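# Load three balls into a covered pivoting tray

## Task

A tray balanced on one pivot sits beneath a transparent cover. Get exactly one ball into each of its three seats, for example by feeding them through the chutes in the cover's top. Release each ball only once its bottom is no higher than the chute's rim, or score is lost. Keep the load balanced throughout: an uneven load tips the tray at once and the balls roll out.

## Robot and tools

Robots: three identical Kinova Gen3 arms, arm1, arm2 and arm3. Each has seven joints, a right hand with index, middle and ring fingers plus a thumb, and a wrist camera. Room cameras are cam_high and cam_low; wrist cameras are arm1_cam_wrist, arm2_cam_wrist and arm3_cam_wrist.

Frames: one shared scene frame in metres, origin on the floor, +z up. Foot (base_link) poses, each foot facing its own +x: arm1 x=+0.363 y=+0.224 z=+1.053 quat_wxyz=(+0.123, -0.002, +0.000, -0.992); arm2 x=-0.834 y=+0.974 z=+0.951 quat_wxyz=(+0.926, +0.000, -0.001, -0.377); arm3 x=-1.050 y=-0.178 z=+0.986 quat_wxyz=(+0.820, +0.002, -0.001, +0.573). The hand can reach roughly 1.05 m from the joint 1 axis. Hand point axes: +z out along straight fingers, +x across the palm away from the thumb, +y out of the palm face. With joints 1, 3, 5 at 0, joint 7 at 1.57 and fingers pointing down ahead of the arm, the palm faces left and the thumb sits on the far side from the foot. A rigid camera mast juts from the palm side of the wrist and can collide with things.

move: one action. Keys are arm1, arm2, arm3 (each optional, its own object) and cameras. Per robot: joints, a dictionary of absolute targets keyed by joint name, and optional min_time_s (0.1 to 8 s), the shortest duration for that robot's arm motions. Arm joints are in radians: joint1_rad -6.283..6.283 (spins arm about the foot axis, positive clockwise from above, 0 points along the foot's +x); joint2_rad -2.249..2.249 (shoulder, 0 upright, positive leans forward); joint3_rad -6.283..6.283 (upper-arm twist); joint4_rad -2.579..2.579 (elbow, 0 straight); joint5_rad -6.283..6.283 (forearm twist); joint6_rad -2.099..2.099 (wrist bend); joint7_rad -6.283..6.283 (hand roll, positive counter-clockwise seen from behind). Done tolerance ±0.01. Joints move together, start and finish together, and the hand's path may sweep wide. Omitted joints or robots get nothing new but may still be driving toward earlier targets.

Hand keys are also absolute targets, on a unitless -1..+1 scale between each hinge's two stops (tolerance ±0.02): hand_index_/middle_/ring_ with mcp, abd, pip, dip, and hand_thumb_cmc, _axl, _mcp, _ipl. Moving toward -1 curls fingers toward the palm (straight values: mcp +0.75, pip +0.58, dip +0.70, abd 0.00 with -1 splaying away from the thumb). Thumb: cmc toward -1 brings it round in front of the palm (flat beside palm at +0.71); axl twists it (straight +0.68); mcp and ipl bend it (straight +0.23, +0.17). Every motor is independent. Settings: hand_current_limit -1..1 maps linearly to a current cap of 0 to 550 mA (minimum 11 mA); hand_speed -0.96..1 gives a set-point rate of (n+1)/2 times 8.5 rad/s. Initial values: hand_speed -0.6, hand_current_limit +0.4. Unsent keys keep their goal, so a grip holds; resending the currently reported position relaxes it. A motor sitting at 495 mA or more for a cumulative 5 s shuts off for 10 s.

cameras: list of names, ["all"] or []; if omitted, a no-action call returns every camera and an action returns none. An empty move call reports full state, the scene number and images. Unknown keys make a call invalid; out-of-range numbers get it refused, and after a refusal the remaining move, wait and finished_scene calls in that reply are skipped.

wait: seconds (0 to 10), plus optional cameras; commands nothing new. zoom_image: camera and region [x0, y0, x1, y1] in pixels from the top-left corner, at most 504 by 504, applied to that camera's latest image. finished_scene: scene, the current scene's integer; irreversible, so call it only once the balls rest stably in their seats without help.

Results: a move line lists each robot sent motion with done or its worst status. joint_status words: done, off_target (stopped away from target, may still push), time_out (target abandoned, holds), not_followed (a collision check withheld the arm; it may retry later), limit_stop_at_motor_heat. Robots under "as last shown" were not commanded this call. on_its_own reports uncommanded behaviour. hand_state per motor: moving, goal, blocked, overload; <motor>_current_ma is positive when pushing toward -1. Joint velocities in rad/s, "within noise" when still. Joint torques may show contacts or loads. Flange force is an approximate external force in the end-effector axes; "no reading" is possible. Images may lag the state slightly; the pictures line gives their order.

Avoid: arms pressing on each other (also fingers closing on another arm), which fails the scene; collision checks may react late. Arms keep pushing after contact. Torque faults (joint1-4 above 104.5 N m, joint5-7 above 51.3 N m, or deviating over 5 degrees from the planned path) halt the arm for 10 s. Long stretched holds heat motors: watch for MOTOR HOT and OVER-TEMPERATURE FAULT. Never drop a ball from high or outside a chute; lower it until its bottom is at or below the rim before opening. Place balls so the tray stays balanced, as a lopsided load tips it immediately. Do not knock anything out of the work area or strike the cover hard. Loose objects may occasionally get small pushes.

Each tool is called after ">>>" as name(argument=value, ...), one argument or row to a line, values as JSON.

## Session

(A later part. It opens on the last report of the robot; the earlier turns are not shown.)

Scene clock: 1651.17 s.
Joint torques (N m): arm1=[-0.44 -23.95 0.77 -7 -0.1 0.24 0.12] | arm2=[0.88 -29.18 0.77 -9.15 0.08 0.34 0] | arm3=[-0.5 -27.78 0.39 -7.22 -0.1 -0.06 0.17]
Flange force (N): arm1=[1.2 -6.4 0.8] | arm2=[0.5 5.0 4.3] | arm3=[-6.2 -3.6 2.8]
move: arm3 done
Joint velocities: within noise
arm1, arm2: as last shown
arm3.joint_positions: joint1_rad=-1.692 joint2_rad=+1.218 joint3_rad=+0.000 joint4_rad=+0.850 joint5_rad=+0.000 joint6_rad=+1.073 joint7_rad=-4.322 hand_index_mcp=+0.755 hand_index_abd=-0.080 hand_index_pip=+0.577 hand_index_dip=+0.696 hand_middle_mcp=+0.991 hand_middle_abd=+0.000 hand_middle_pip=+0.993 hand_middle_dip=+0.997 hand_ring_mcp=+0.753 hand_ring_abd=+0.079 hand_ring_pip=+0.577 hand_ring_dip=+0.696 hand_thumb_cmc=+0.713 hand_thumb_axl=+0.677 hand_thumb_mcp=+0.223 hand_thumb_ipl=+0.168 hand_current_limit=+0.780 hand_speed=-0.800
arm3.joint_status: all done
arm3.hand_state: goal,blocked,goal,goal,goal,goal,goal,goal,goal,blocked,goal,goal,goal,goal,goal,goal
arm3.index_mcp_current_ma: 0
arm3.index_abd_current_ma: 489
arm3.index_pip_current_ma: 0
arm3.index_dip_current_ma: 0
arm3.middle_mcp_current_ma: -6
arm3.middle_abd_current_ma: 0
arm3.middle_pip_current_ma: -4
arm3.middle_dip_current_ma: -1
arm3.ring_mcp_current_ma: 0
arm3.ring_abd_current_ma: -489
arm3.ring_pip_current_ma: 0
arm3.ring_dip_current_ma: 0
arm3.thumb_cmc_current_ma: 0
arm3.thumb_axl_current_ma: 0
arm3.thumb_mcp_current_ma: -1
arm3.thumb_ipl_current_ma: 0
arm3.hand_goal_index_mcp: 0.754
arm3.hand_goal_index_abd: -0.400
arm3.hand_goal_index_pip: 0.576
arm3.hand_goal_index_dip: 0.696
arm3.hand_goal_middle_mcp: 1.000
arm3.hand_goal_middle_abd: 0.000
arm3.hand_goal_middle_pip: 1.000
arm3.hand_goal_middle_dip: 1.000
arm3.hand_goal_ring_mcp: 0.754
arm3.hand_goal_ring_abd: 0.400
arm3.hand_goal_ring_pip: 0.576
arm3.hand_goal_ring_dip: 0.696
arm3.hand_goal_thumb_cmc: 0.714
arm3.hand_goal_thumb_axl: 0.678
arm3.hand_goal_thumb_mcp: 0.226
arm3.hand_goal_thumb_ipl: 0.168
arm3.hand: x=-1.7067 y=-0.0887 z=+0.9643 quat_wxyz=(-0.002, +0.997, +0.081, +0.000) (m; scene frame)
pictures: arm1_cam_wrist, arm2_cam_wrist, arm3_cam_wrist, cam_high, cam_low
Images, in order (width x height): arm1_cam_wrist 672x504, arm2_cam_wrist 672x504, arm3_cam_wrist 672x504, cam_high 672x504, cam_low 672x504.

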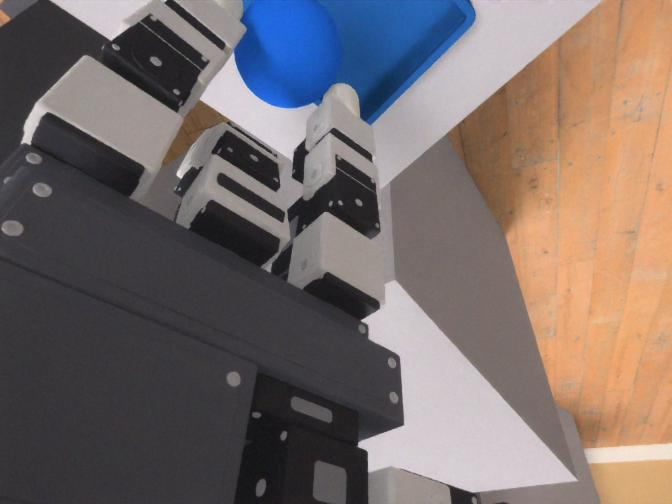

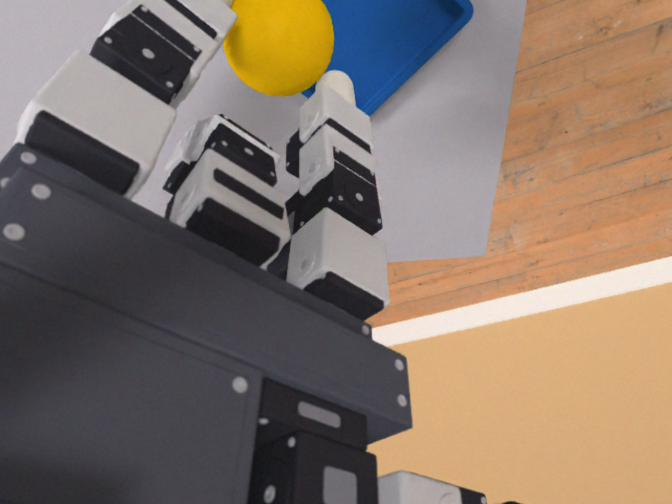

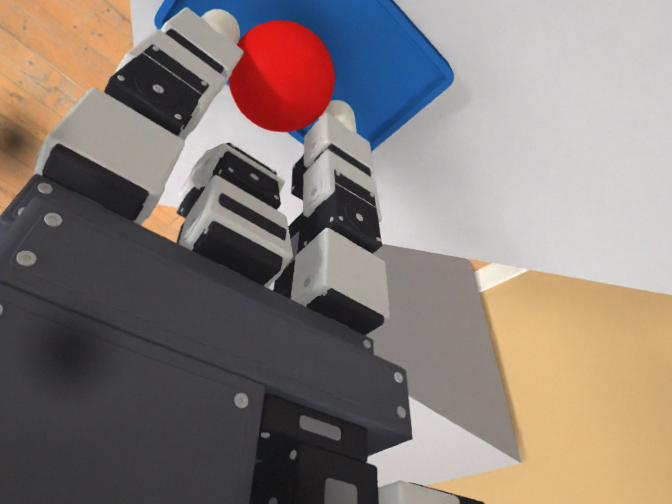

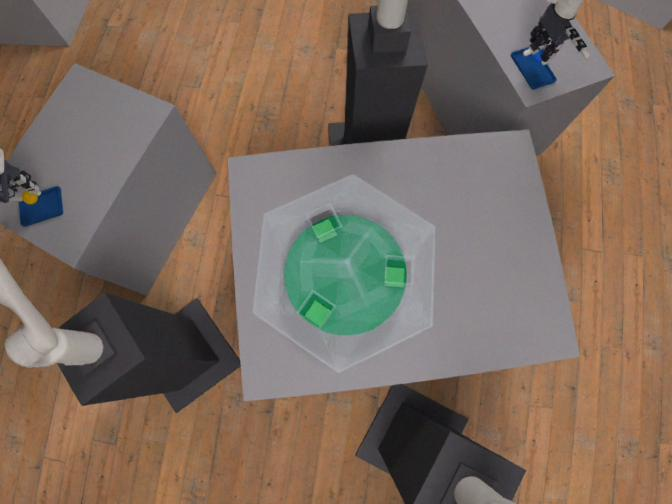

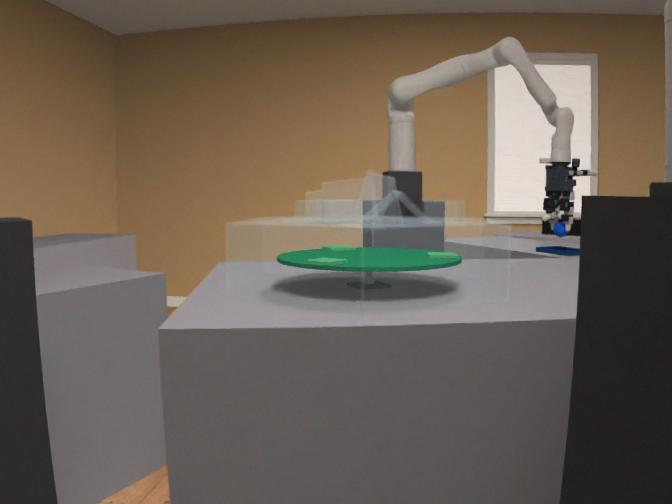

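>>> move(
  arm1={"joints":{"joint1_rad":0.3677,"joint2_rad":0.5053,"joint4_rad":1.7358,"joint6_rad":0.9005,"joint7_rad":-2.4201,"hand_thumb_cmc":-0.571},"min_time_s":8},
  arm2={"joints":{"joint1_rad":0.4314,"joint2_rad":0.3181,"joint4_rad":1.6623,"joint6_rad":1.1612,"joint7_rad":-2.3819,"hand_thumb_cmc":-0.571},"min_time_s":8},
  arm3={"joints":{"joint1_rad":0.7491,"joint2_rad":0.3541,"joint4_rad":1.7282,"joint6_rad":1.0593,"joint7_rad":-1.9682,"hand_thumb_cmc":-0.571},"min_time_s":8},
  cameras=["all"],
)

Scene clock: 1894.97 s.
Joint torques (N m): arm1=[-0.57 -15.95 0.63 -7.9 -0.03 0.37 0.18] | arm2=[0.75 -15.24 0.47 -9.13 0.2 0.33 -0.05] | arm3=[-0.65 -15.4 0.16 -7.19 0.03 -0.06 0.2]
Flange force (N): arm1=[-3.0 4.0 3.3] | arm2=[-2.3 0.0 5.6] | arm3=[3.4 -0.5 0.9]
move: arm1 done; arm2 done; arm3 done
Joint velocities: within noise
arm1.joint_positions: joint1_rad=+0.368 joint2_rad=+0.505 joint3_rad=+0.000 joint4_rad=+1.736 joint5_rad=+0.000 joint6_rad=+0.901 joint7_rad=-2.420 hand_index_mcp=+0.753 hand_index_abd=-0.074 hand_index_pip=+0.577 hand_index_dip=+0.696 hand_middle_mcp=+0.991 hand_middle_abd=+0.000 hand_middle_pip=+0.992 hand_middle_dip=+0.997 hand_ring_mcp=+0.753 hand_ring_abd=+0.086 hand_ring_pip=+0.577 hand_ring_dip=+0.696 hand_thumb_cmc=-0.568 hand_thumb_axl=+0.677 hand_thumb_mcp=+0.223 hand_thumb_ipl=+0.168 hand_current_limit=+0.700 hand_speed=-0.800
arm1.joint_status: all done
arm1.hand_state: goal,blocked,goal,goal,goal,goal,goal,goal,goal,blocked,goal,goal,goal,goal,goal,goal
arm1.index_mcp_current_ma: -2
arm1.index_abd_current_ma: 467
arm1.index_pip_current_ma: 1
arm1.index_dip_current_ma: 0
arm1.middle_mcp_current_ma: -26
arm1.middle_abd_current_ma: 0
arm1.middle_pip_current_ma: -21
arm1.middle_dip_current_ma: -6
arm1.ring_mcp_current_ma: -2
arm1.ring_abd_current_ma: -451
arm1.ring_pip_current_ma: 1
arm1.ring_dip_current_ma: 0
arm1.thumb_cmc_current_ma: 6
arm1.thumb_axl_current_ma: -2
arm1.thumb_mcp_current_ma: -8
arm1.thumb_ipl_current_ma: -1
arm1.hand_goal_index_mcp: 0.754
arm1.hand_goal_index_abd: -0.210
arm1.hand_goal_index_pip: 0.576
arm1.hand_goal_index_dip: 0.696
arm1.hand_goal_middle_mcp: 1.000
arm1.hand_goal_middle_abd: 0.000
arm1.hand_goal_middle_pip: 1.000
arm1.hand_goal_middle_dip: 1.000
arm1.hand_goal_ring_mcp: 0.754
arm1.hand_goal_ring_abd: 0.210
arm1.hand_goal_ring_pip: 0.576
arm1.hand_goal_ring_dip: 0.696
arm1.hand_goal_thumb_cmc: -0.570
arm1.hand_goal_thumb_axl: 0.678
arm1.hand_goal_thumb_mcp: 0.226
arm1.hand_goal_thumb_ipl: 0.168
arm1.hand: x=+0.0026 y=+0.3324 z=+1.2108 quat_wxyz=(+0.001, -0.466, -0.885, +0.001) (m; scene frame)
arm2.joint_positions: joint1_rad=+0.431 joint2_rad=+0.318 joint3_rad=+0.000 joint4_rad=+1.662 joint5_rad=+0.000 joint6_rad=+1.161 joint7_rad=-2.382 hand_index_mcp=+0.753 hand_index_abd=-0.088 hand_index_pip=+0.577 hand_index_dip=+0.696 hand_middle_mcp=+0.990 hand_middle_abd=+0.000 hand_middle_pip=+0.994 hand_middle_dip=+0.997 hand_ring_mcp=+0.753 hand_ring_abd=+0.081 hand_ring_pip=+0.577 hand_ring_dip=+0.696 hand_thumb_cmc=-0.567 hand_thumb_axl=+0.677 hand_thumb_mcp=+0.224 hand_thumb_ipl=+0.168 hand_current_limit=+0.700 hand_speed=-0.800
arm2.joint_status: all done
arm2.hand_state: goal,blocked,goal,goal,goal,goal,goal,goal,goal,blocked,goal,goal,goal,goal,goal,goal
arm2.index_mcp_current_ma: 0
arm2.index_abd_current_ma: 468
arm2.index_pip_current_ma: 0
arm2.index_dip_current_ma: 0
arm2.middle_mcp_current_ma: -11
arm2.middle_abd_current_ma: 0
arm2.middle_pip_current_ma: -6
arm2.middle_dip_current_ma: -2
arm2.ring_mcp_current_ma: 0
arm2.ring_abd_current_ma: -467
arm2.ring_pip_current_ma: 0
arm2.ring_dip_current_ma: 0
arm2.thumb_cmc_current_ma: 2
arm2.thumb_axl_current_ma: 0
arm2.thumb_mcp_current_ma: -2
arm2.thumb_ipl_current_ma: 0
arm2.hand_goal_index_mcp: 0.754
arm2.hand_goal_index_abd: -0.280
arm2.hand_goal_index_pip: 0.576
arm2.hand_goal_index_dip: 0.696
arm2.hand_goal_middle_mcp: 1.000
arm2.hand_goal_middle_abd: 0.000
arm2.hand_goal_middle_pip: 1.000
arm2.hand_goal_middle_dip: 1.000
arm2.hand_goal_ring_mcp: 0.754
arm2.hand_goal_ring_abd: 0.280
arm2.hand_goal_ring_pip: 0.576
arm2.hand_goal_ring_dip: 0.696
arm2.hand_goal_thumb_cmc: -0.570
arm2.hand_goal_thumb_axl: 0.678
arm2.hand_goal_thumb_mcp: 0.226
arm2.hand_goal_thumb_ipl: 0.168
arm2.hand: x=-0.7743 y=+0.6301 z=+1.2096 quat_wxyz=(-0.001, +0.534, -0.845, +0.001) (m; scene frame)
arm3.joint_positions: joint1_rad=+0.749 joint2_rad=+0.354 joint3_rad=+0.000 joint4_rad=+1.728 joint5_rad=+0.000 joint6_rad=+1.059 joint7_rad=-1.968 hand_index_mcp=+0.755 hand_index_abd=-0.080 hand_index_pip=+0.577 hand_index_dip=+0.696 hand_middle_mcp=+0.991 hand_middle_abd=+0.000 hand_middle_pip=+0.993 hand_middle_dip=+0.997 hand_ring_mcp=+0.753 hand_ring_abd=+0.079 hand_ring_pip=+0.577 hand_ring_dip=+0.696 hand_thumb_cmc=-0.568 hand_thumb_axl=+0.677 hand_thumb_mcp=+0.223 hand_thumb_ipl=+0.168 hand_current_limit=+0.780 hand_speed=-0.800
arm3.joint_status: all done
arm3.hand_state: goal,blocked,goal,goal,goal,goal,goal,goal,goal,blocked,goal,goal,goal,goal,goal,goal
arm3.index_mcp_current_ma: 0
arm3.index_abd_current_ma: 490
arm3.index_pip_current_ma: 0
arm3.index_dip_current_ma: 0
arm3.middle_mcp_current_ma: -6
arm3.middle_abd_current_ma: 0
arm3.middle_pip_current_ma: -4
arm3.middle_dip_current_ma: -1
arm3.ring_mcp_current_ma: 0
arm3.ring_abd_current_ma: -489
arm3.ring_pip_current_ma: 0
arm3.ring_dip_current_ma: 0
arm3.thumb_cmc_current_ma: 1
arm3.thumb_axl_current_ma: 0
arm3.thumb_mcp_current_ma: -1
arm3.thumb_ipl_current_ma: 0
arm3.hand_goal_index_mcp: 0.754
arm3.hand_goal_index_abd: -0.400
arm3.hand_goal_index_pip: 0.576
arm3.hand_goal_index_dip: 0.696
arm3.hand_goal_middle_mcp: 1.000
arm3.hand_goal_middle_abd: 0.000
arm3.hand_goal_middle_pip: 1.000
arm3.hand_goal_middle_dip: 1.000
arm3.hand_goal_ring_mcp: 0.754
arm3.hand_goal_ring_abd: 0.400
arm3.hand_goal_ring_pip: 0.576
arm3.hand_goal_ring_dip: 0.696
arm3.hand_goal_thumb_cmc: -0.570
arm3.hand_goal_thumb_axl: 0.678
arm3.hand_goal_thumb_mcp: 0.226
arm3.hand_goal_thumb_ipl: 0.168
arm3.hand: x=-0.6810 y=-0.0967 z=+1.2103 quat_wxyz=(-0.002, +0.999, +0.037, +0.000) (m; scene frame)
pictures: arm1_cam_wrist, arm2_cam_wrist, arm3_cam_wrist, cam_high, cam_low
Images, in order (width x height): arm1_cam_wrist 672x504, arm2_cam_wrist 672x504, arm3_cam_wrist 672x504, cam_high 672x504, cam_low 672x504.

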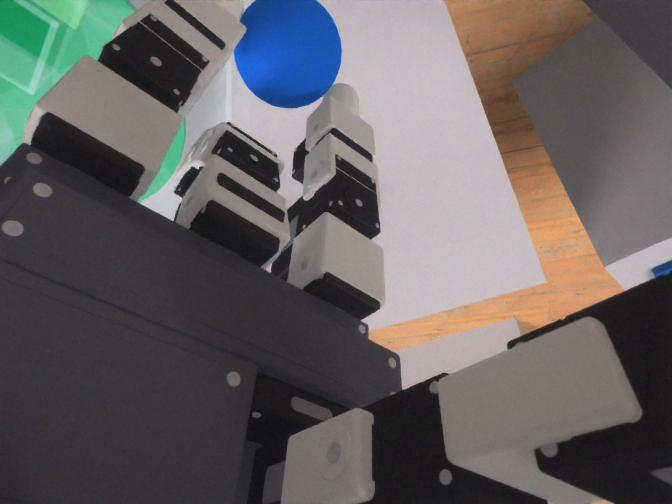

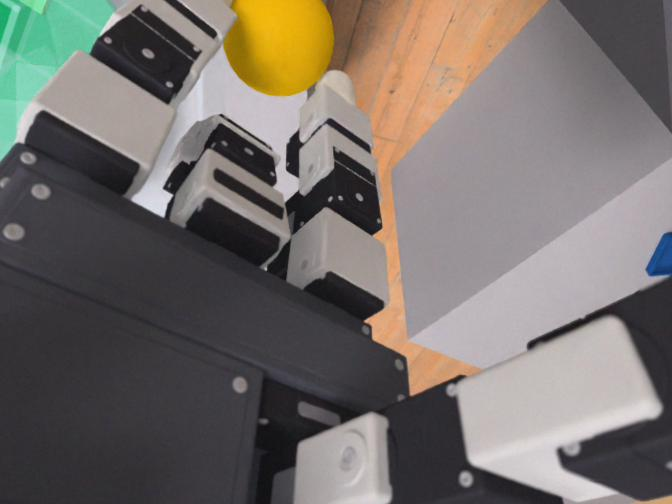

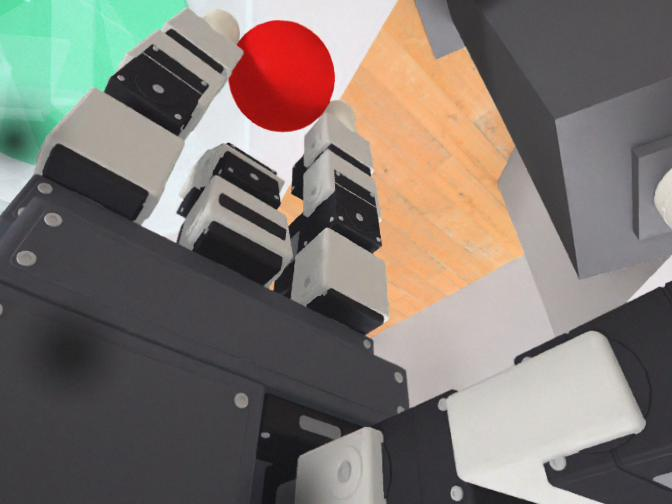

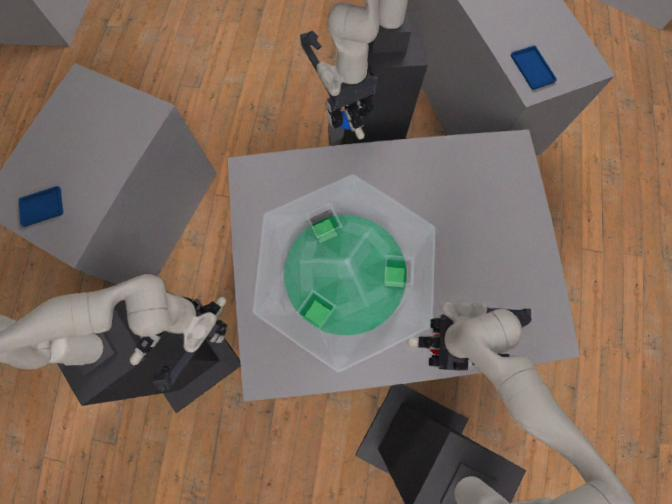

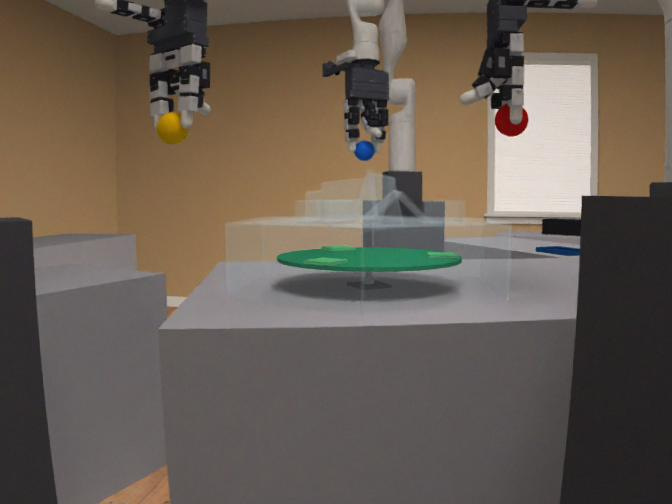

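>>> move(
  arm1={"joints":{"joint2_rad":1.2423,"joint4_rad":0.3316,"joint6_rad":1.5677},"min_time_s":6},
  arm2={"joints":{"joint2_rad":1.1377,"joint4_rad":0.3763,"joint6_rad":1.6276},"min_time_s":6},
  arm3={"joints":{"joint2_rad":0.9357,"joint4_rad":0.7841,"joint6_rad":1.4218},"min_time_s":6},
  cameras=["all"],
)

>>> zoom_image(
  camera="cam_low",
  region=[270, 120, 510, 280],
)

>>> zoom_image(
  camera="cam_high",
  region=[260, 170, 440, 350],
)

Scene clock: 1937.37 s.
Joint torques (N m): arm1=[-0.57 -27.15 0.87 -9.86 0.02 0.4 0.14] | arm2=[0.81 -28.44 0.83 -10.03 0.2 0.32 -0.04] | arm3=[-0.68 -26.03 0.41 -8.17 0.04 -0.08 0.17]
Flange force (N): arm1=no reading | arm2=no reading | arm3=[7.7 -2.2 0.2]
move: arm1 done; arm2 done; arm3 done
Joint velocities: within noise
arm1.joint_positions: joint1_rad=+0.368 joint2_rad=+1.242 joint3_rad=+0.000 joint4_rad=+0.332 joint5_rad=+0.000 joint6_rad=+1.568 joint7_rad=-2.420 hand_index_mcp=+0.753 hand_index_abd=-0.074 hand_index_pip=+0.577 hand_index_dip=+0.696 hand_middle_mcp=+0.991 hand_middle_abd=+0.000 hand_middle_pip=+0.992 hand_middle_dip=+0.997 hand_ring_mcp=+0.753 hand_ring_abd=+0.086 hand_ring_pip=+0.577 hand_ring_dip=+0.696 hand_thumb_cmc=-0.568 hand_thumb_axl=+0.677 hand_thumb_mcp=+0.223 hand_thumb_ipl=+0.168 hand_current_limit=+0.700 hand_speed=-0.800
arm1.joint_status: all done
arm1.hand_state: goal,blocked,goal,goal,goal,goal,goal,goal,goal,blocked,goal,goal,goal,goal,goal,goal
arm1.index_mcp_current_ma: -2
arm1.index_abd_current_ma: 467
arm1.index_pip_current_ma: 1
arm1.index_dip_current_ma: 0
arm1.middle_mcp_current_ma: -26
arm1.middle_abd_current_ma: 0
arm1.middle_pip_current_ma: -21
arm1.middle_dip_current_ma: -6
arm1.ring_mcp_current_ma: -2
arm1.ring_abd_current_ma: -449
arm1.ring_pip_current_ma: 1
arm1.ring_dip_current_ma: 0
arm1.thumb_cmc_current_ma: 6
arm1.thumb_axl_current_ma: -2
arm1.thumb_mcp_current_ma: -8
arm1.thumb_ipl_current_ma: -1
arm1.hand_goal_index_mcp: 0.754
arm1.hand_goal_index_abd: -0.210
arm1.hand_goal_index_pip: 0.576
arm1.hand_goal_index_dip: 0.696
arm1.hand_goal_middle_mcp: 1.000
arm1.hand_goal_middle_abd: 0.000
arm1.hand_goal_middle_pip: 1.000
arm1.hand_goal_middle_dip: 1.000
arm1.hand_goal_ring_mcp: 0.754
arm1.hand_goal_ring_abd: 0.210
arm1.hand_goal_ring_pip: 0.576
arm1.hand_goal_ring_dip: 0.696
arm1.hand_goal_thumb_cmc: -0.570
arm1.hand_goal_thumb_axl: 0.678
arm1.hand_goal_thumb_mcp: 0.226
arm1.hand_goal_thumb_ipl: 0.168
arm1.hand: x=-0.2582 y=+0.3640 z=+1.1735 quat_wxyz=(+0.001, -0.466, -0.885, +0.001) (m; scene frame)
arm2.joint_positions: joint1_rad=+0.431 joint2_rad=+1.138 joint3_rad=+0.000 joint4_rad=+0.376 joint5_rad=+0.000 joint6_rad=+1.628 joint7_rad=-2.382 hand_index_mcp=+0.753 hand_index_abd=-0.088 hand_index_pip=+0.577 hand_index_dip=+0.696 hand_middle_mcp=+0.990 hand_middle_abd=+0.000 hand_middle_pip=+0.994 hand_middle_dip=+0.997 hand_ring_mcp=+0.753 hand_ring_abd=+0.081 hand_ring_pip=+0.577 hand_ring_dip=+0.696 hand_thumb_cmc=-0.567 hand_thumb_axl=+0.677 hand_thumb_mcp=+0.224 hand_thumb_ipl=+0.168 hand_current_limit=+0.700 hand_speed=-0.800
arm2.joint_status: all done
arm2.hand_state: goal,blocked,goal,goal,goal,goal,goal,goal,goal,blocked,goal,goal,goal,goal,goal,goal
arm2.index_mcp_current_ma: 0
arm2.index_abd_current_ma: 467
arm2.index_pip_current_ma: 0
arm2.index_dip_current_ma: 0
arm2.middle_mcp_current_ma: -11
arm2.middle_abd_current_ma: 0
arm2.middle_pip_current_ma: -6
arm2.middle_dip_current_ma: -2
arm2.ring_mcp_current_ma: 0
arm2.ring_abd_current_ma: -467
arm2.ring_pip_current_ma: 0
arm2.ring_dip_current_ma: 0
arm2.thumb_cmc_current_ma: 2
arm2.thumb_axl_current_ma: 0
arm2.thumb_mcp_current_ma: -2
arm2.thumb_ipl_current_ma: 0
arm2.hand_goal_index_mcp: 0.754
arm2.hand_goal_index_abd: -0.280
arm2.hand_goal_index_pip: 0.576
arm2.hand_goal_index_dip: 0.696
arm2.hand_goal_middle_mcp: 1.000
arm2.hand_goal_middle_abd: 0.000
arm2.hand_goal_middle_pip: 1.000
arm2.hand_goal_middle_dip: 1.000
arm2.hand_goal_ring_mcp: 0.754
arm2.hand_goal_ring_abd: 0.280
arm2.hand_goal_ring_pip: 0.576
arm2.hand_goal_ring_dip: 0.696
arm2.hand_goal_thumb_cmc: -0.570
arm2.hand_goal_thumb_axl: 0.678
arm2.hand_goal_thumb_mcp: 0.226
arm2.hand_goal_thumb_ipl: 0.168
arm2.hand: x=-0.6752 y=+0.3726 z=+1.1299 quat_wxyz=(-0.001, +0.534, -0.846, +0.001) (m; scene frame)
arm3.joint_positions: joint1_rad=+0.749 joint2_rad=+0.936 joint3_rad=+0.000 joint4_rad=+0.784 joint5_rad=+0.000 joint6_rad=+1.422 joint7_rad=-1.968 hand_index_mcp=+0.755 hand_index_abd=-0.080 hand_index_pip=+0.577 hand_index_dip=+0.696 hand_middle_mcp=+0.991 hand_middle_abd=+0.000 hand_middle_pip=+0.993 hand_middle_dip=+0.997 hand_ring_mcp=+0.753 hand_ring_abd=+0.079 hand_ring_pip=+0.577 hand_ring_dip=+0.696 hand_thumb_cmc=-0.568 hand_thumb_axl=+0.677 hand_thumb_mcp=+0.223 hand_thumb_ipl=+0.168 hand_current_limit=+0.780 hand_speed=-0.800
arm3.joint_status: all done
arm3.hand_state: goal,blocked,goal,goal,goal,goal,goal,goal,goal,blocked,goal,goal,goal,goal,goal,goal
arm3.index_mcp_current_ma: 0
arm3.index_abd_current_ma: 489
arm3.index_pip_current_ma: 0
arm3.index_dip_current_ma: 0
arm3.middle_mcp_current_ma: -6
arm3.middle_abd_current_ma: 0
arm3.middle_pip_current_ma: -4
arm3.middle_dip_current_ma: -1
arm3.ring_mcp_current_ma: 0
arm3.ring_abd_current_ma: -489
arm3.ring_pip_current_ma: 0
arm3.ring_dip_current_ma: 0
arm3.thumb_cmc_current_ma: 1
arm3.thumb_axl_current_ma: 0
arm3.thumb_mcp_current_ma: -1
arm3.thumb_ipl_current_ma: 0
arm3.hand_goal_index_mcp: 0.754
arm3.hand_goal_index_abd: -0.400
arm3.hand_goal_index_pip: 0.576
arm3.hand_goal_index_dip: 0.696
arm3.hand_goal_middle_mcp: 1.000
arm3.hand_goal_middle_abd: 0.000
arm3.hand_goal_middle_pip: 1.000
arm3.hand_goal_middle_dip: 1.000
arm3.hand_goal_ring_mcp: 0.754
arm3.hand_goal_ring_abd: 0.400
arm3.hand_goal_ring_pip: 0.576
arm3.hand_goal_ring_dip: 0.696
arm3.hand_goal_thumb_cmc: -0.570
arm3.hand_goal_thumb_axl: 0.678
arm3.hand_goal_thumb_mcp: 0.226
arm3.hand_goal_thumb_ipl: 0.168
arm3.hand: x=-0.4765 y=+0.0077 z=+1.1729 quat_wxyz=(-0.002, +0.999, +0.037, +0.000) (m; scene frame)
pictures: arm1_cam_wrist, arm2_cam_wrist, arm3_cam_wrist, cam_high, cam_low
Images, in order (width x height): arm1_cam_wrist 672x504, arm2_cam_wrist 672x504, arm3_cam_wrist 672x504, cam_high 672x504, cam_low 672x504.

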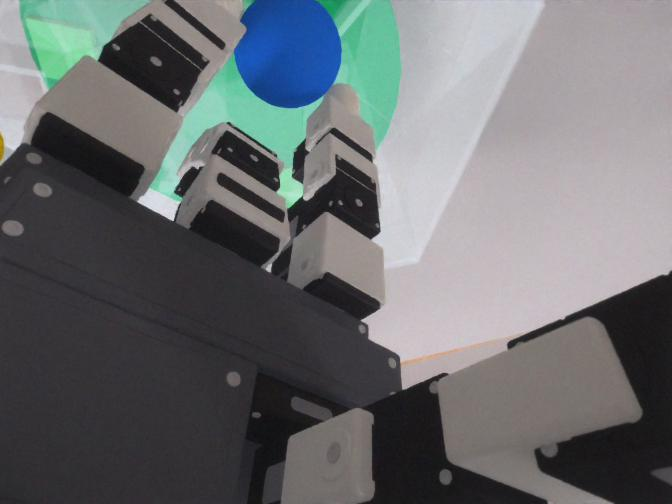

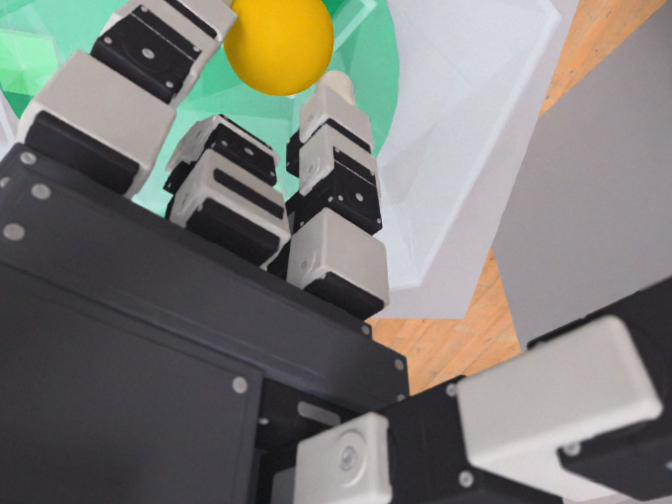

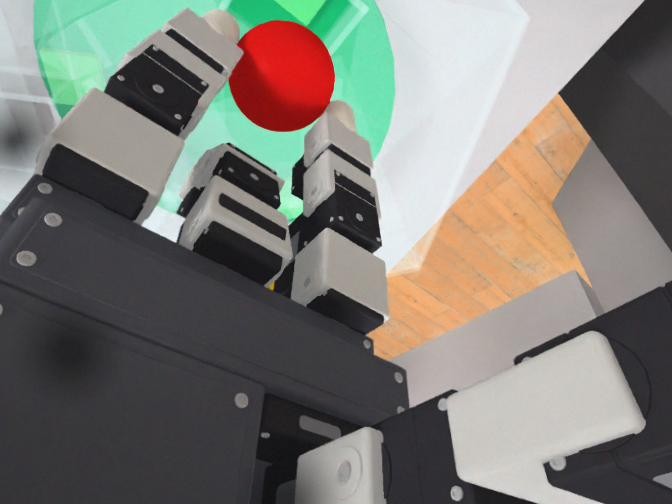

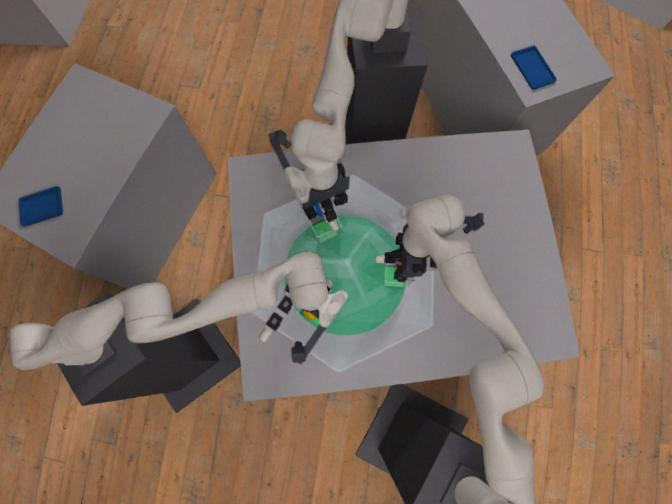

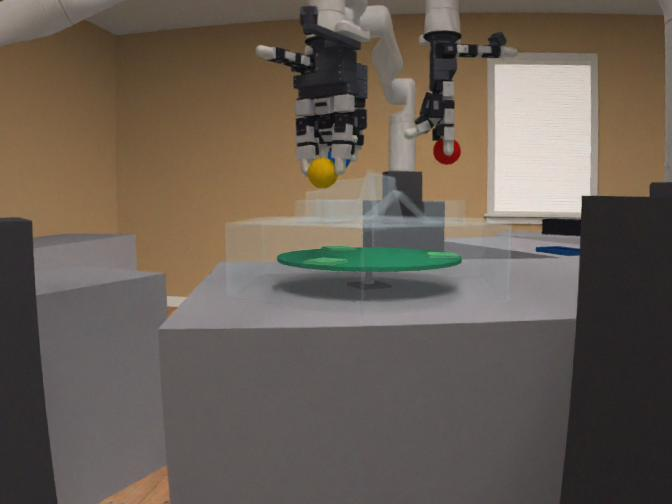

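Scaled by 2.100 from the camera's 672x504 image, which has a finer 960x720 frame.

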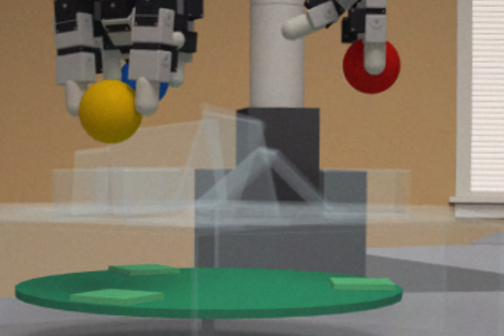

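Scaled by 2.800 from the camera's 672x504 image, which has a finer 960x720 frame.

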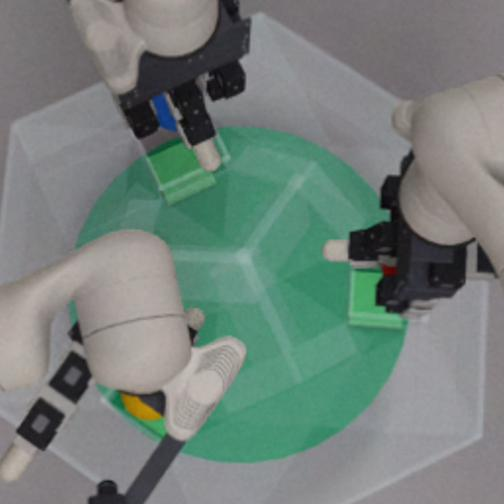

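>>> zoom_image(
  camera="cam_low",
  region=[280, 160, 380, 240],
)

>>> zoom_image(
  camera="cam_low",
  region=[390, 160, 490, 240],
)

>>> zoom_image(
  camera="arm3_cam_wrist",
  region=[180, 0, 420, 180],
)

>>> zoom_image(
  camera="arm1_cam_wrist",
  region=[180, 0, 420, 180],
)

>>> zoom_image(
  camera="arm2_cam_wrist",
  region=[180, 0, 420, 180],
)

Scaled by 5.040 from the camera's 672x504 image, which has a finer 960x720 frame.

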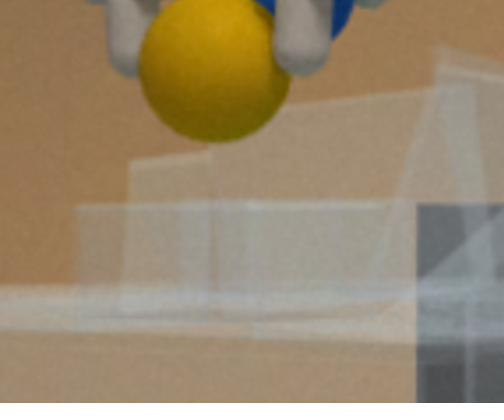

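Scaled by 5.040 from the camera's 672x504 image, which has a finer 960x720 frame.

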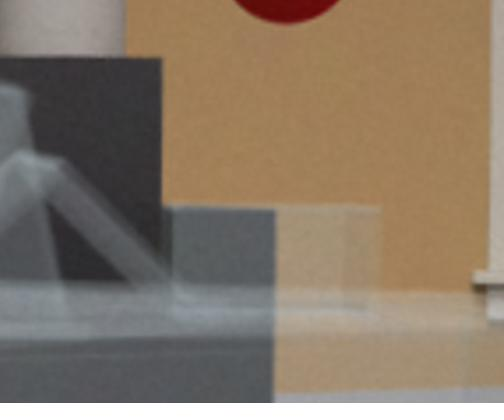

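Scaled by 2.100 from the camera's 672x504 image, which has a finer 960x720 frame.

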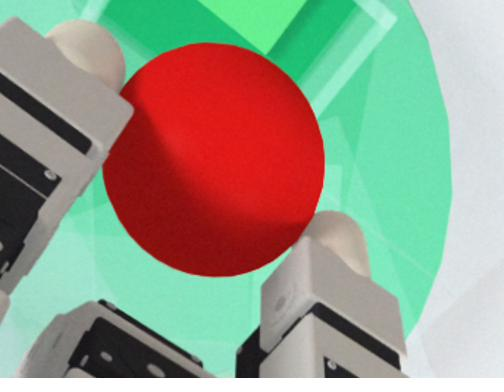

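Scaled by 2.100 from the camera's 672x504 image, which has a finer 960x720 frame.

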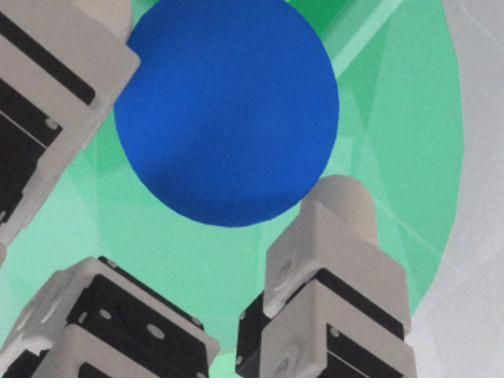

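Scaled by 2.100 from the camera's 672x504 image, which has a finer 960x720 frame.

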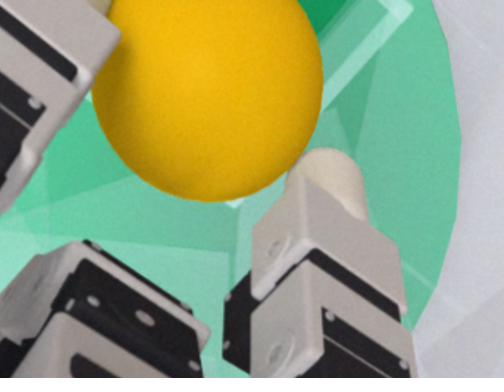

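>>> zoom_image(
  camera="cam_high",
  region=[370, 220, 440, 290],
)

>>> zoom_image(
  camera="cam_high",
  region=[280, 280, 350, 350],
)

>>> zoom_image(
  camera="cam_high",
  region=[290, 180, 360, 250],
)

Scaled by 7.200 from the camera's 672x504 image, which has a finer 960x720 frame.

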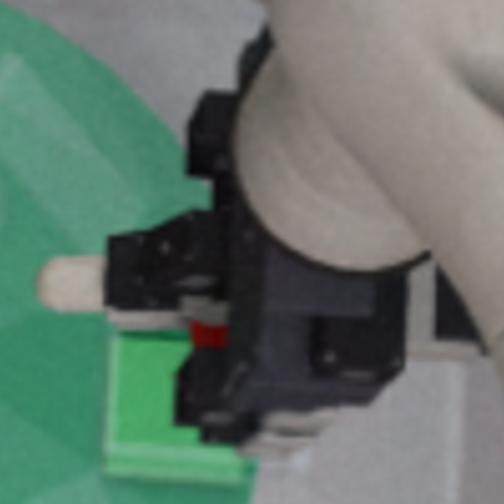

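Scaled by 7.200 from the camera's 672x504 image, which has a finer 960x720 frame.

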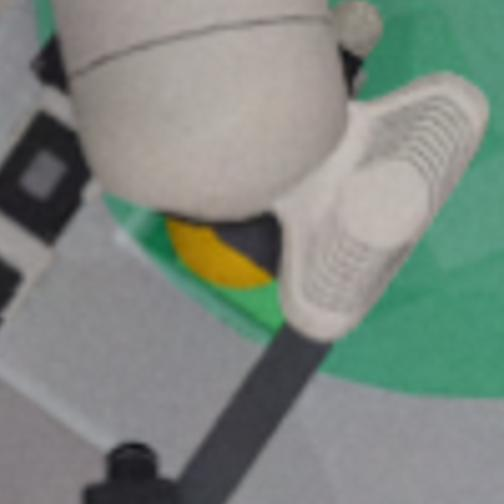

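Scaled by 7.200 from the camera's 672x504 image, which has a finer 960x720 frame.

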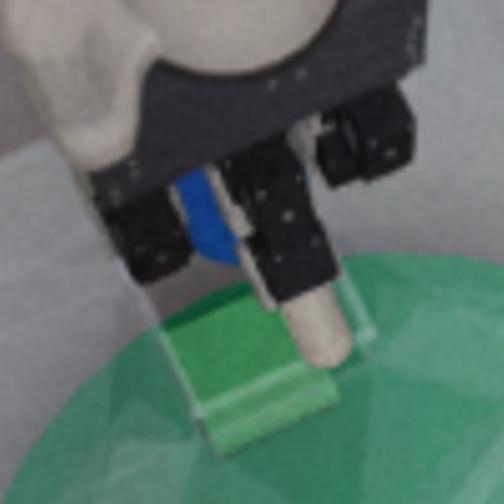

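>>> move(
  arm1={"joints":{"joint2_rad":1.3106,"joint4_rad":0.3564,"joint6_rad":1.4746},"min_time_s":3},
  arm2={"joints":{"joint1_rad":0.4280,"joint2_rad":1.1914,"joint4_rad":0.2987,"joint6_rad":1.6515,"joint7_rad":-2.3853},"min_time_s":3},
  arm3={"joints":{"joint1_rad":0.7435,"joint2_rad":1.0077,"joint4_rad":0.8134,"joint6_rad":1.3205,"joint7_rad":-1.9738},"min_time_s":3},
  cameras=["all"],
)

>>> zoom_image(
  camera="cam_low",
  region=[280, 130, 380, 230],
)

>>> zoom_image(
  camera="cam_low",
  region=[390, 130, 490, 230],
)

>>> zoom_image(
  camera="arm3_cam_wrist",
  region=[180, 0, 420, 180],
)

>>> zoom_image(
  camera="arm1_cam_wrist",
  region=[180, 0, 420, 180],
)

>>> zoom_image(
  camera="arm2_cam_wrist",
  region=[180, 0, 420, 180],
)

Scene clock: 2127.20 s.
Joint torques (N m): arm1=[-0.56 -27.61 0.81 -9.79 0 0.36 0.13] | arm2=[0.76 -29.03 0.81 -9.9 0.22 0.34 -0.03] | arm3=[-0.67 -26.73 0.42 -8.01 0.07 -0.06 0.17]
Flange force (N): arm1=no reading | arm2=no reading | arm3=[7.5 -2.2 1.1]
move: arm1 done; arm2 done; arm3 done
Joint velocities: within noise
arm1.joint_positions: joint1_rad=+0.368 joint2_rad=+1.311 joint3_rad=+0.000 joint4_rad=+0.356 joint5_rad=+0.000 joint6_rad=+1.475 joint7_rad=-2.420 hand_index_mcp=+0.753 hand_index_abd=-0.074 hand_index_pip=+0.577 hand_index_dip=+0.696 hand_middle_mcp=+0.991 hand_middle_abd=+0.000 hand_middle_pip=+0.992 hand_middle_dip=+0.997 hand_ring_mcp=+0.753 hand_ring_abd=+0.086 hand_ring_pip=+0.577 hand_ring_dip=+0.696 hand_thumb_cmc=-0.568 hand_thumb_axl=+0.677 hand_thumb_mcp=+0.223 hand_thumb_ipl=+0.168 hand_current_limit=+0.700 hand_speed=-0.800
arm1.joint_status: all done
arm1.hand_state: goal,blocked,goal,goal,goal,goal,goal,goal,goal,blocked,goal,goal,goal,goal,goal,goal
arm1.index_mcp_current_ma: -2
arm1.index_abd_current_ma: 467
arm1.index_pip_current_ma: 1
arm1.index_dip_current_ma: 0
arm1.middle_mcp_current_ma: -26
arm1.middle_abd_current_ma: 0
arm1.middle_pip_current_ma: -21
arm1.middle_dip_current_ma: -6
arm1.ring_mcp_current_ma: -2
arm1.ring_abd_current_ma: -449
arm1.ring_pip_current_ma: 1
arm1.ring_dip_current_ma: 0
arm1.thumb_cmc_current_ma: 6
arm1.thumb_axl_current_ma: -2
arm1.thumb_mcp_current_ma: -8
arm1.thumb_ipl_current_ma: -1
arm1.hand_goal_index_mcp: 0.754
arm1.hand_goal_index_abd: -0.210
arm1.hand_goal_index_pip: 0.576
arm1.hand_goal_index_dip: 0.696
arm1.hand_goal_middle_mcp: 1.000
arm1.hand_goal_middle_abd: 0.000
arm1.hand_goal_middle_pip: 1.000
arm1.hand_goal_middle_dip: 1.000
arm1.hand_goal_ring_mcp: 0.754
arm1.hand_goal_ring_abd: 0.210
arm1.hand_goal_ring_pip: 0.576
arm1.hand_goal_ring_dip: 0.696
arm1.hand_goal_thumb_cmc: -0.570
arm1.hand_goal_thumb_axl: 0.678
arm1.hand_goal_thumb_mcp: 0.226
arm1.hand_goal_thumb_ipl: 0.168
arm1.hand: x=-0.2652 y=+0.3648 z=+1.1168 quat_wxyz=(+0.001, -0.466, -0.885, +0.001) (m; scene frame)
arm2.joint_positions: joint1_rad=+0.428 joint2_rad=+1.191 joint3_rad=+0.000 joint4_rad=+0.299 joint5_rad=+0.000 joint6_rad=+1.652 joint7_rad=-2.385 hand_index_mcp=+0.753 hand_index_abd=-0.088 hand_index_pip=+0.577 hand_index_dip=+0.696 hand_middle_mcp=+0.990 hand_middle_abd=+0.000 hand_middle_pip=+0.994 hand_middle_dip=+0.997 hand_ring_mcp=+0.753 hand_ring_abd=+0.081 hand_ring_pip=+0.577 hand_ring_dip=+0.696 hand_thumb_cmc=-0.567 hand_thumb_axl=+0.677 hand_thumb_mcp=+0.224 hand_thumb_ipl=+0.168 hand_current_limit=+0.700 hand_speed=-0.800
arm2.joint_status: all done
arm2.hand_state: goal,blocked,goal,goal,goal,goal,goal,goal,goal,blocked,goal,goal,goal,goal,goal,goal
arm2.index_mcp_current_ma: 0
arm2.index_abd_current_ma: 467
arm2.index_pip_current_ma: 0
arm2.index_dip_current_ma: 0
arm2.middle_mcp_current_ma: -11
arm2.middle_abd_current_ma: 0
arm2.middle_pip_current_ma: -6
arm2.middle_dip_current_ma: -2
arm2.ring_mcp_current_ma: 0
arm2.ring_abd_current_ma: -467
arm2.ring_pip_current_ma: 0
arm2.ring_dip_current_ma: 0
arm2.thumb_cmc_current_ma: 2
arm2.thumb_axl_current_ma: 0
arm2.thumb_mcp_current_ma: -2
arm2.thumb_ipl_current_ma: 0
arm2.hand_goal_index_mcp: 0.754
arm2.hand_goal_index_abd: -0.280
arm2.hand_goal_index_pip: 0.576
arm2.hand_goal_index_dip: 0.696
arm2.hand_goal_middle_mcp: 1.000
arm2.hand_goal_middle_abd: 0.000
arm2.hand_goal_middle_pip: 1.000
arm2.hand_goal_middle_dip: 1.000
arm2.hand_goal_ring_mcp: 0.754
arm2.hand_goal_ring_abd: 0.280
arm2.hand_goal_ring_pip: 0.576
arm2.hand_goal_ring_dip: 0.696
arm2.hand_goal_thumb_cmc: -0.570
arm2.hand_goal_thumb_axl: 0.678
arm2.hand_goal_thumb_mcp: 0.226
arm2.hand_goal_thumb_ipl: 0.168
arm2.hand: x=-0.6699 y=+0.3656 z=+1.1166 quat_wxyz=(-0.001, +0.534, -0.845, +0.001) (m; scene frame)
arm3.joint_positions: joint1_rad=+0.744 joint2_rad=+1.008 joint3_rad=+0.000 joint4_rad=+0.813 joint5_rad=+0.000 joint6_rad=+1.321 joint7_rad=-1.974 hand_index_mcp=+0.755 hand_index_abd=-0.080 hand_index_pip=+0.577 hand_index_dip=+0.696 hand_middle_mcp=+0.991 hand_middle_abd=+0.000 hand_middle_pip=+0.993 hand_middle_dip=+0.997 hand_ring_mcp=+0.753 hand_ring_abd=+0.079 hand_ring_pip=+0.577 hand_ring_dip=+0.696 hand_thumb_cmc=-0.568 hand_thumb_axl=+0.677 hand_thumb_mcp=+0.223 hand_thumb_ipl=+0.168 hand_current_limit=+0.780 hand_speed=-0.800
arm3.joint_status: all done
arm3.hand_state: goal,blocked,goal,goal,goal,goal,goal,goal,goal,blocked,goal,goal,goal,goal,goal,goal
arm3.index_mcp_current_ma: 0
arm3.index_abd_current_ma: 490
arm3.index_pip_current_ma: 0
arm3.index_dip_current_ma: 0
arm3.middle_mcp_current_ma: -6
arm3.middle_abd_current_ma: 0
arm3.middle_pip_current_ma: -4
arm3.middle_dip_current_ma: -1
arm3.ring_mcp_current_ma: 0
arm3.ring_abd_current_ma: -489
arm3.ring_pip_current_ma: 0
arm3.ring_dip_current_ma: 0
arm3.thumb_cmc_current_ma: 1
arm3.thumb_axl_current_ma: 0
arm3.thumb_mcp_current_ma: -1
arm3.thumb_ipl_current_ma: 0
arm3.hand_goal_index_mcp: 0.754
arm3.hand_goal_index_abd: -0.400
arm3.hand_goal_index_pip: 0.576
arm3.hand_goal_index_dip: 0.696
arm3.hand_goal_middle_mcp: 1.000
arm3.hand_goal_middle_abd: 0.000
arm3.hand_goal_middle_pip: 1.000
arm3.hand_goal_middle_dip: 1.000
arm3.hand_goal_ring_mcp: 0.754
arm3.hand_goal_ring_abd: 0.400
arm3.hand_goal_ring_pip: 0.576
arm3.hand_goal_ring_dip: 0.696
arm3.hand_goal_thumb_cmc: -0.570
arm3.hand_goal_thumb_axl: 0.678
arm3.hand_goal_thumb_mcp: 0.226
arm3.hand_goal_thumb_ipl: 0.168
arm3.hand: x=-0.4684 y=+0.0161 z=+1.1168 quat_wxyz=(-0.002, +0.999, +0.037, +0.000) (m; scene frame)
pictures: arm1_cam_wrist, arm2_cam_wrist, arm3_cam_wrist, cam_high, cam_low
Images, in order (width x height): arm1_cam_wrist 672x504, arm2_cam_wrist 672x504, arm3_cam_wrist 672x504, cam_high 672x504, cam_low 672x504.

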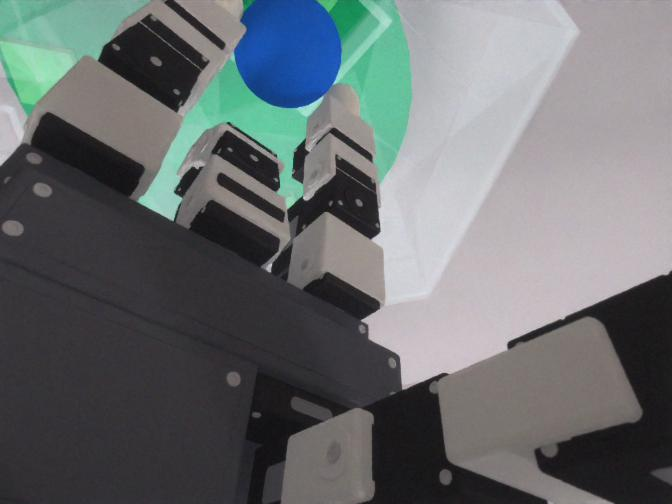

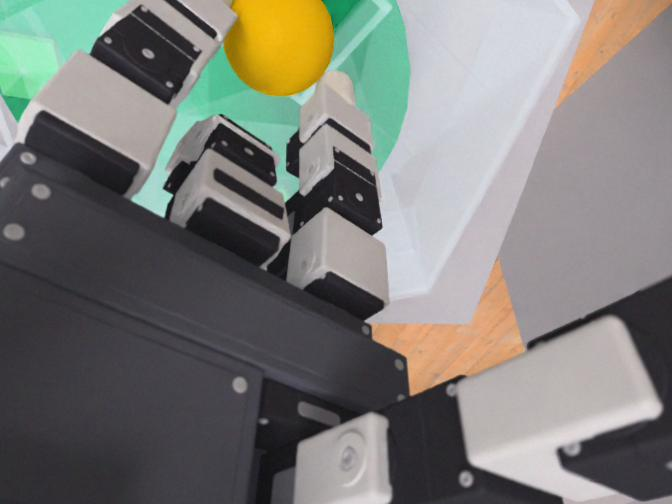

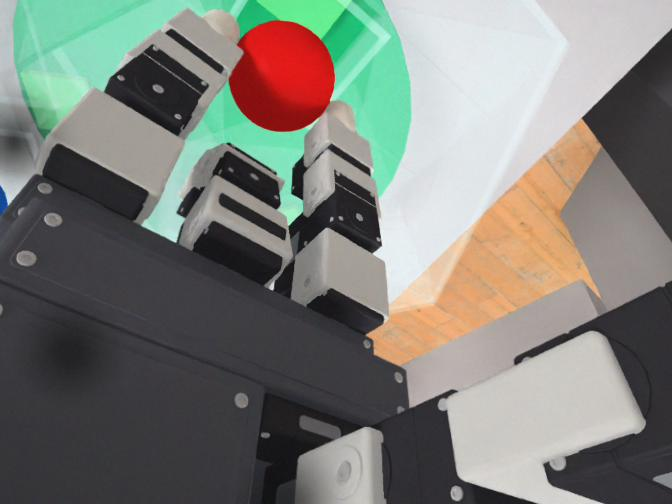

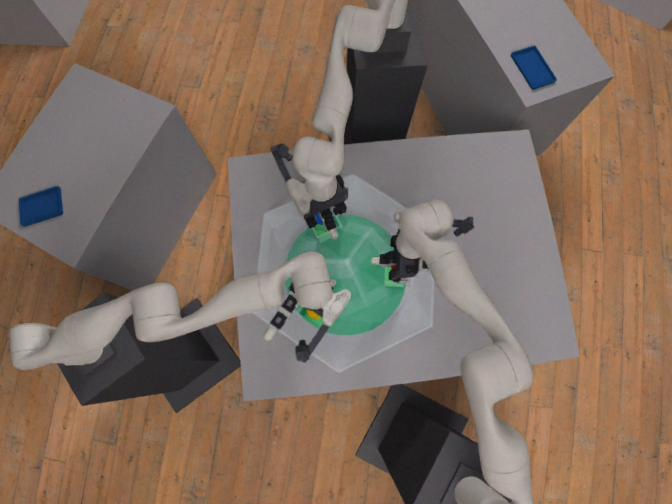

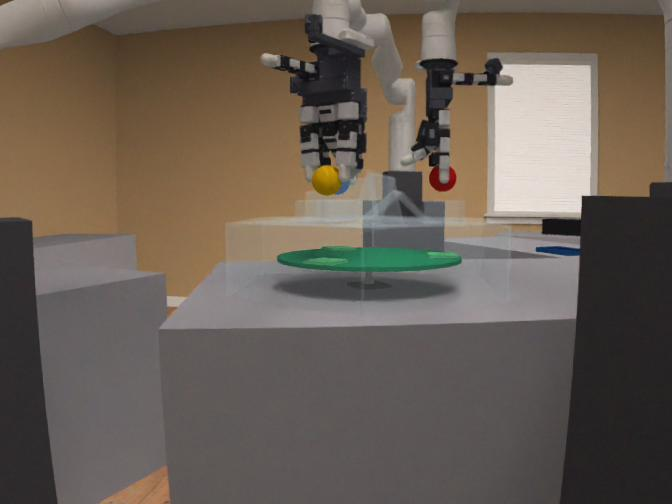

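Scaled by 5.040 from the camera's 672x504 image, which has a finer 960x720 frame.

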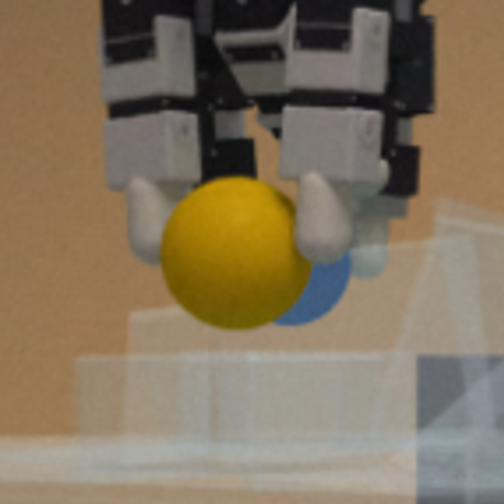

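Scaled by 5.040 from the camera's 672x504 image, which has a finer 960x720 frame.

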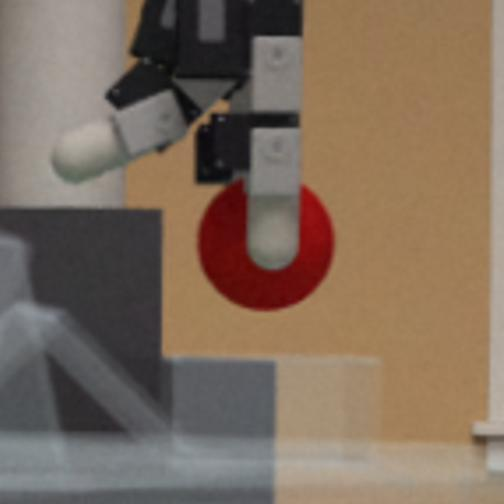

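Scaled by 2.100 from the camera's 672x504 image, which has a finer 960x720 frame.

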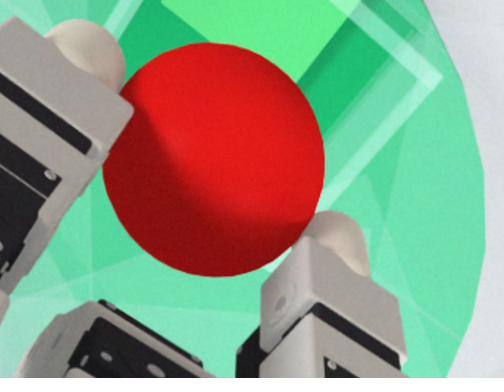

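Scaled by 2.100 from the camera's 672x504 image, which has a finer 960x720 frame.

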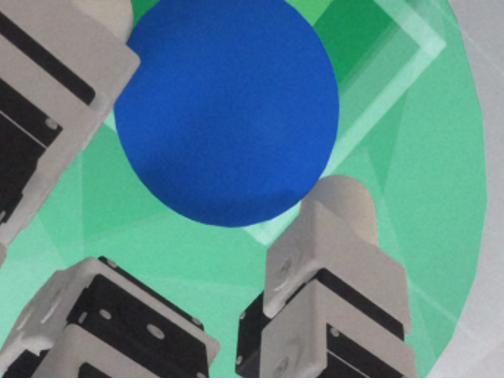

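Scaled by 2.100 from the camera's 672x504 image, which has a finer 960x720 frame.

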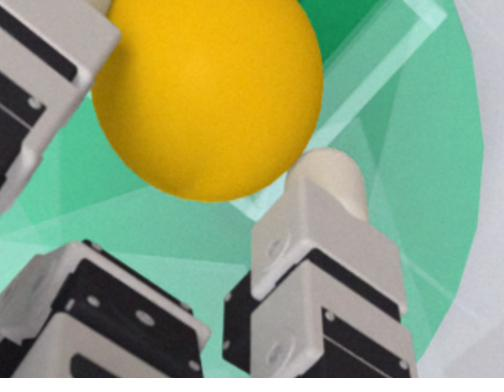

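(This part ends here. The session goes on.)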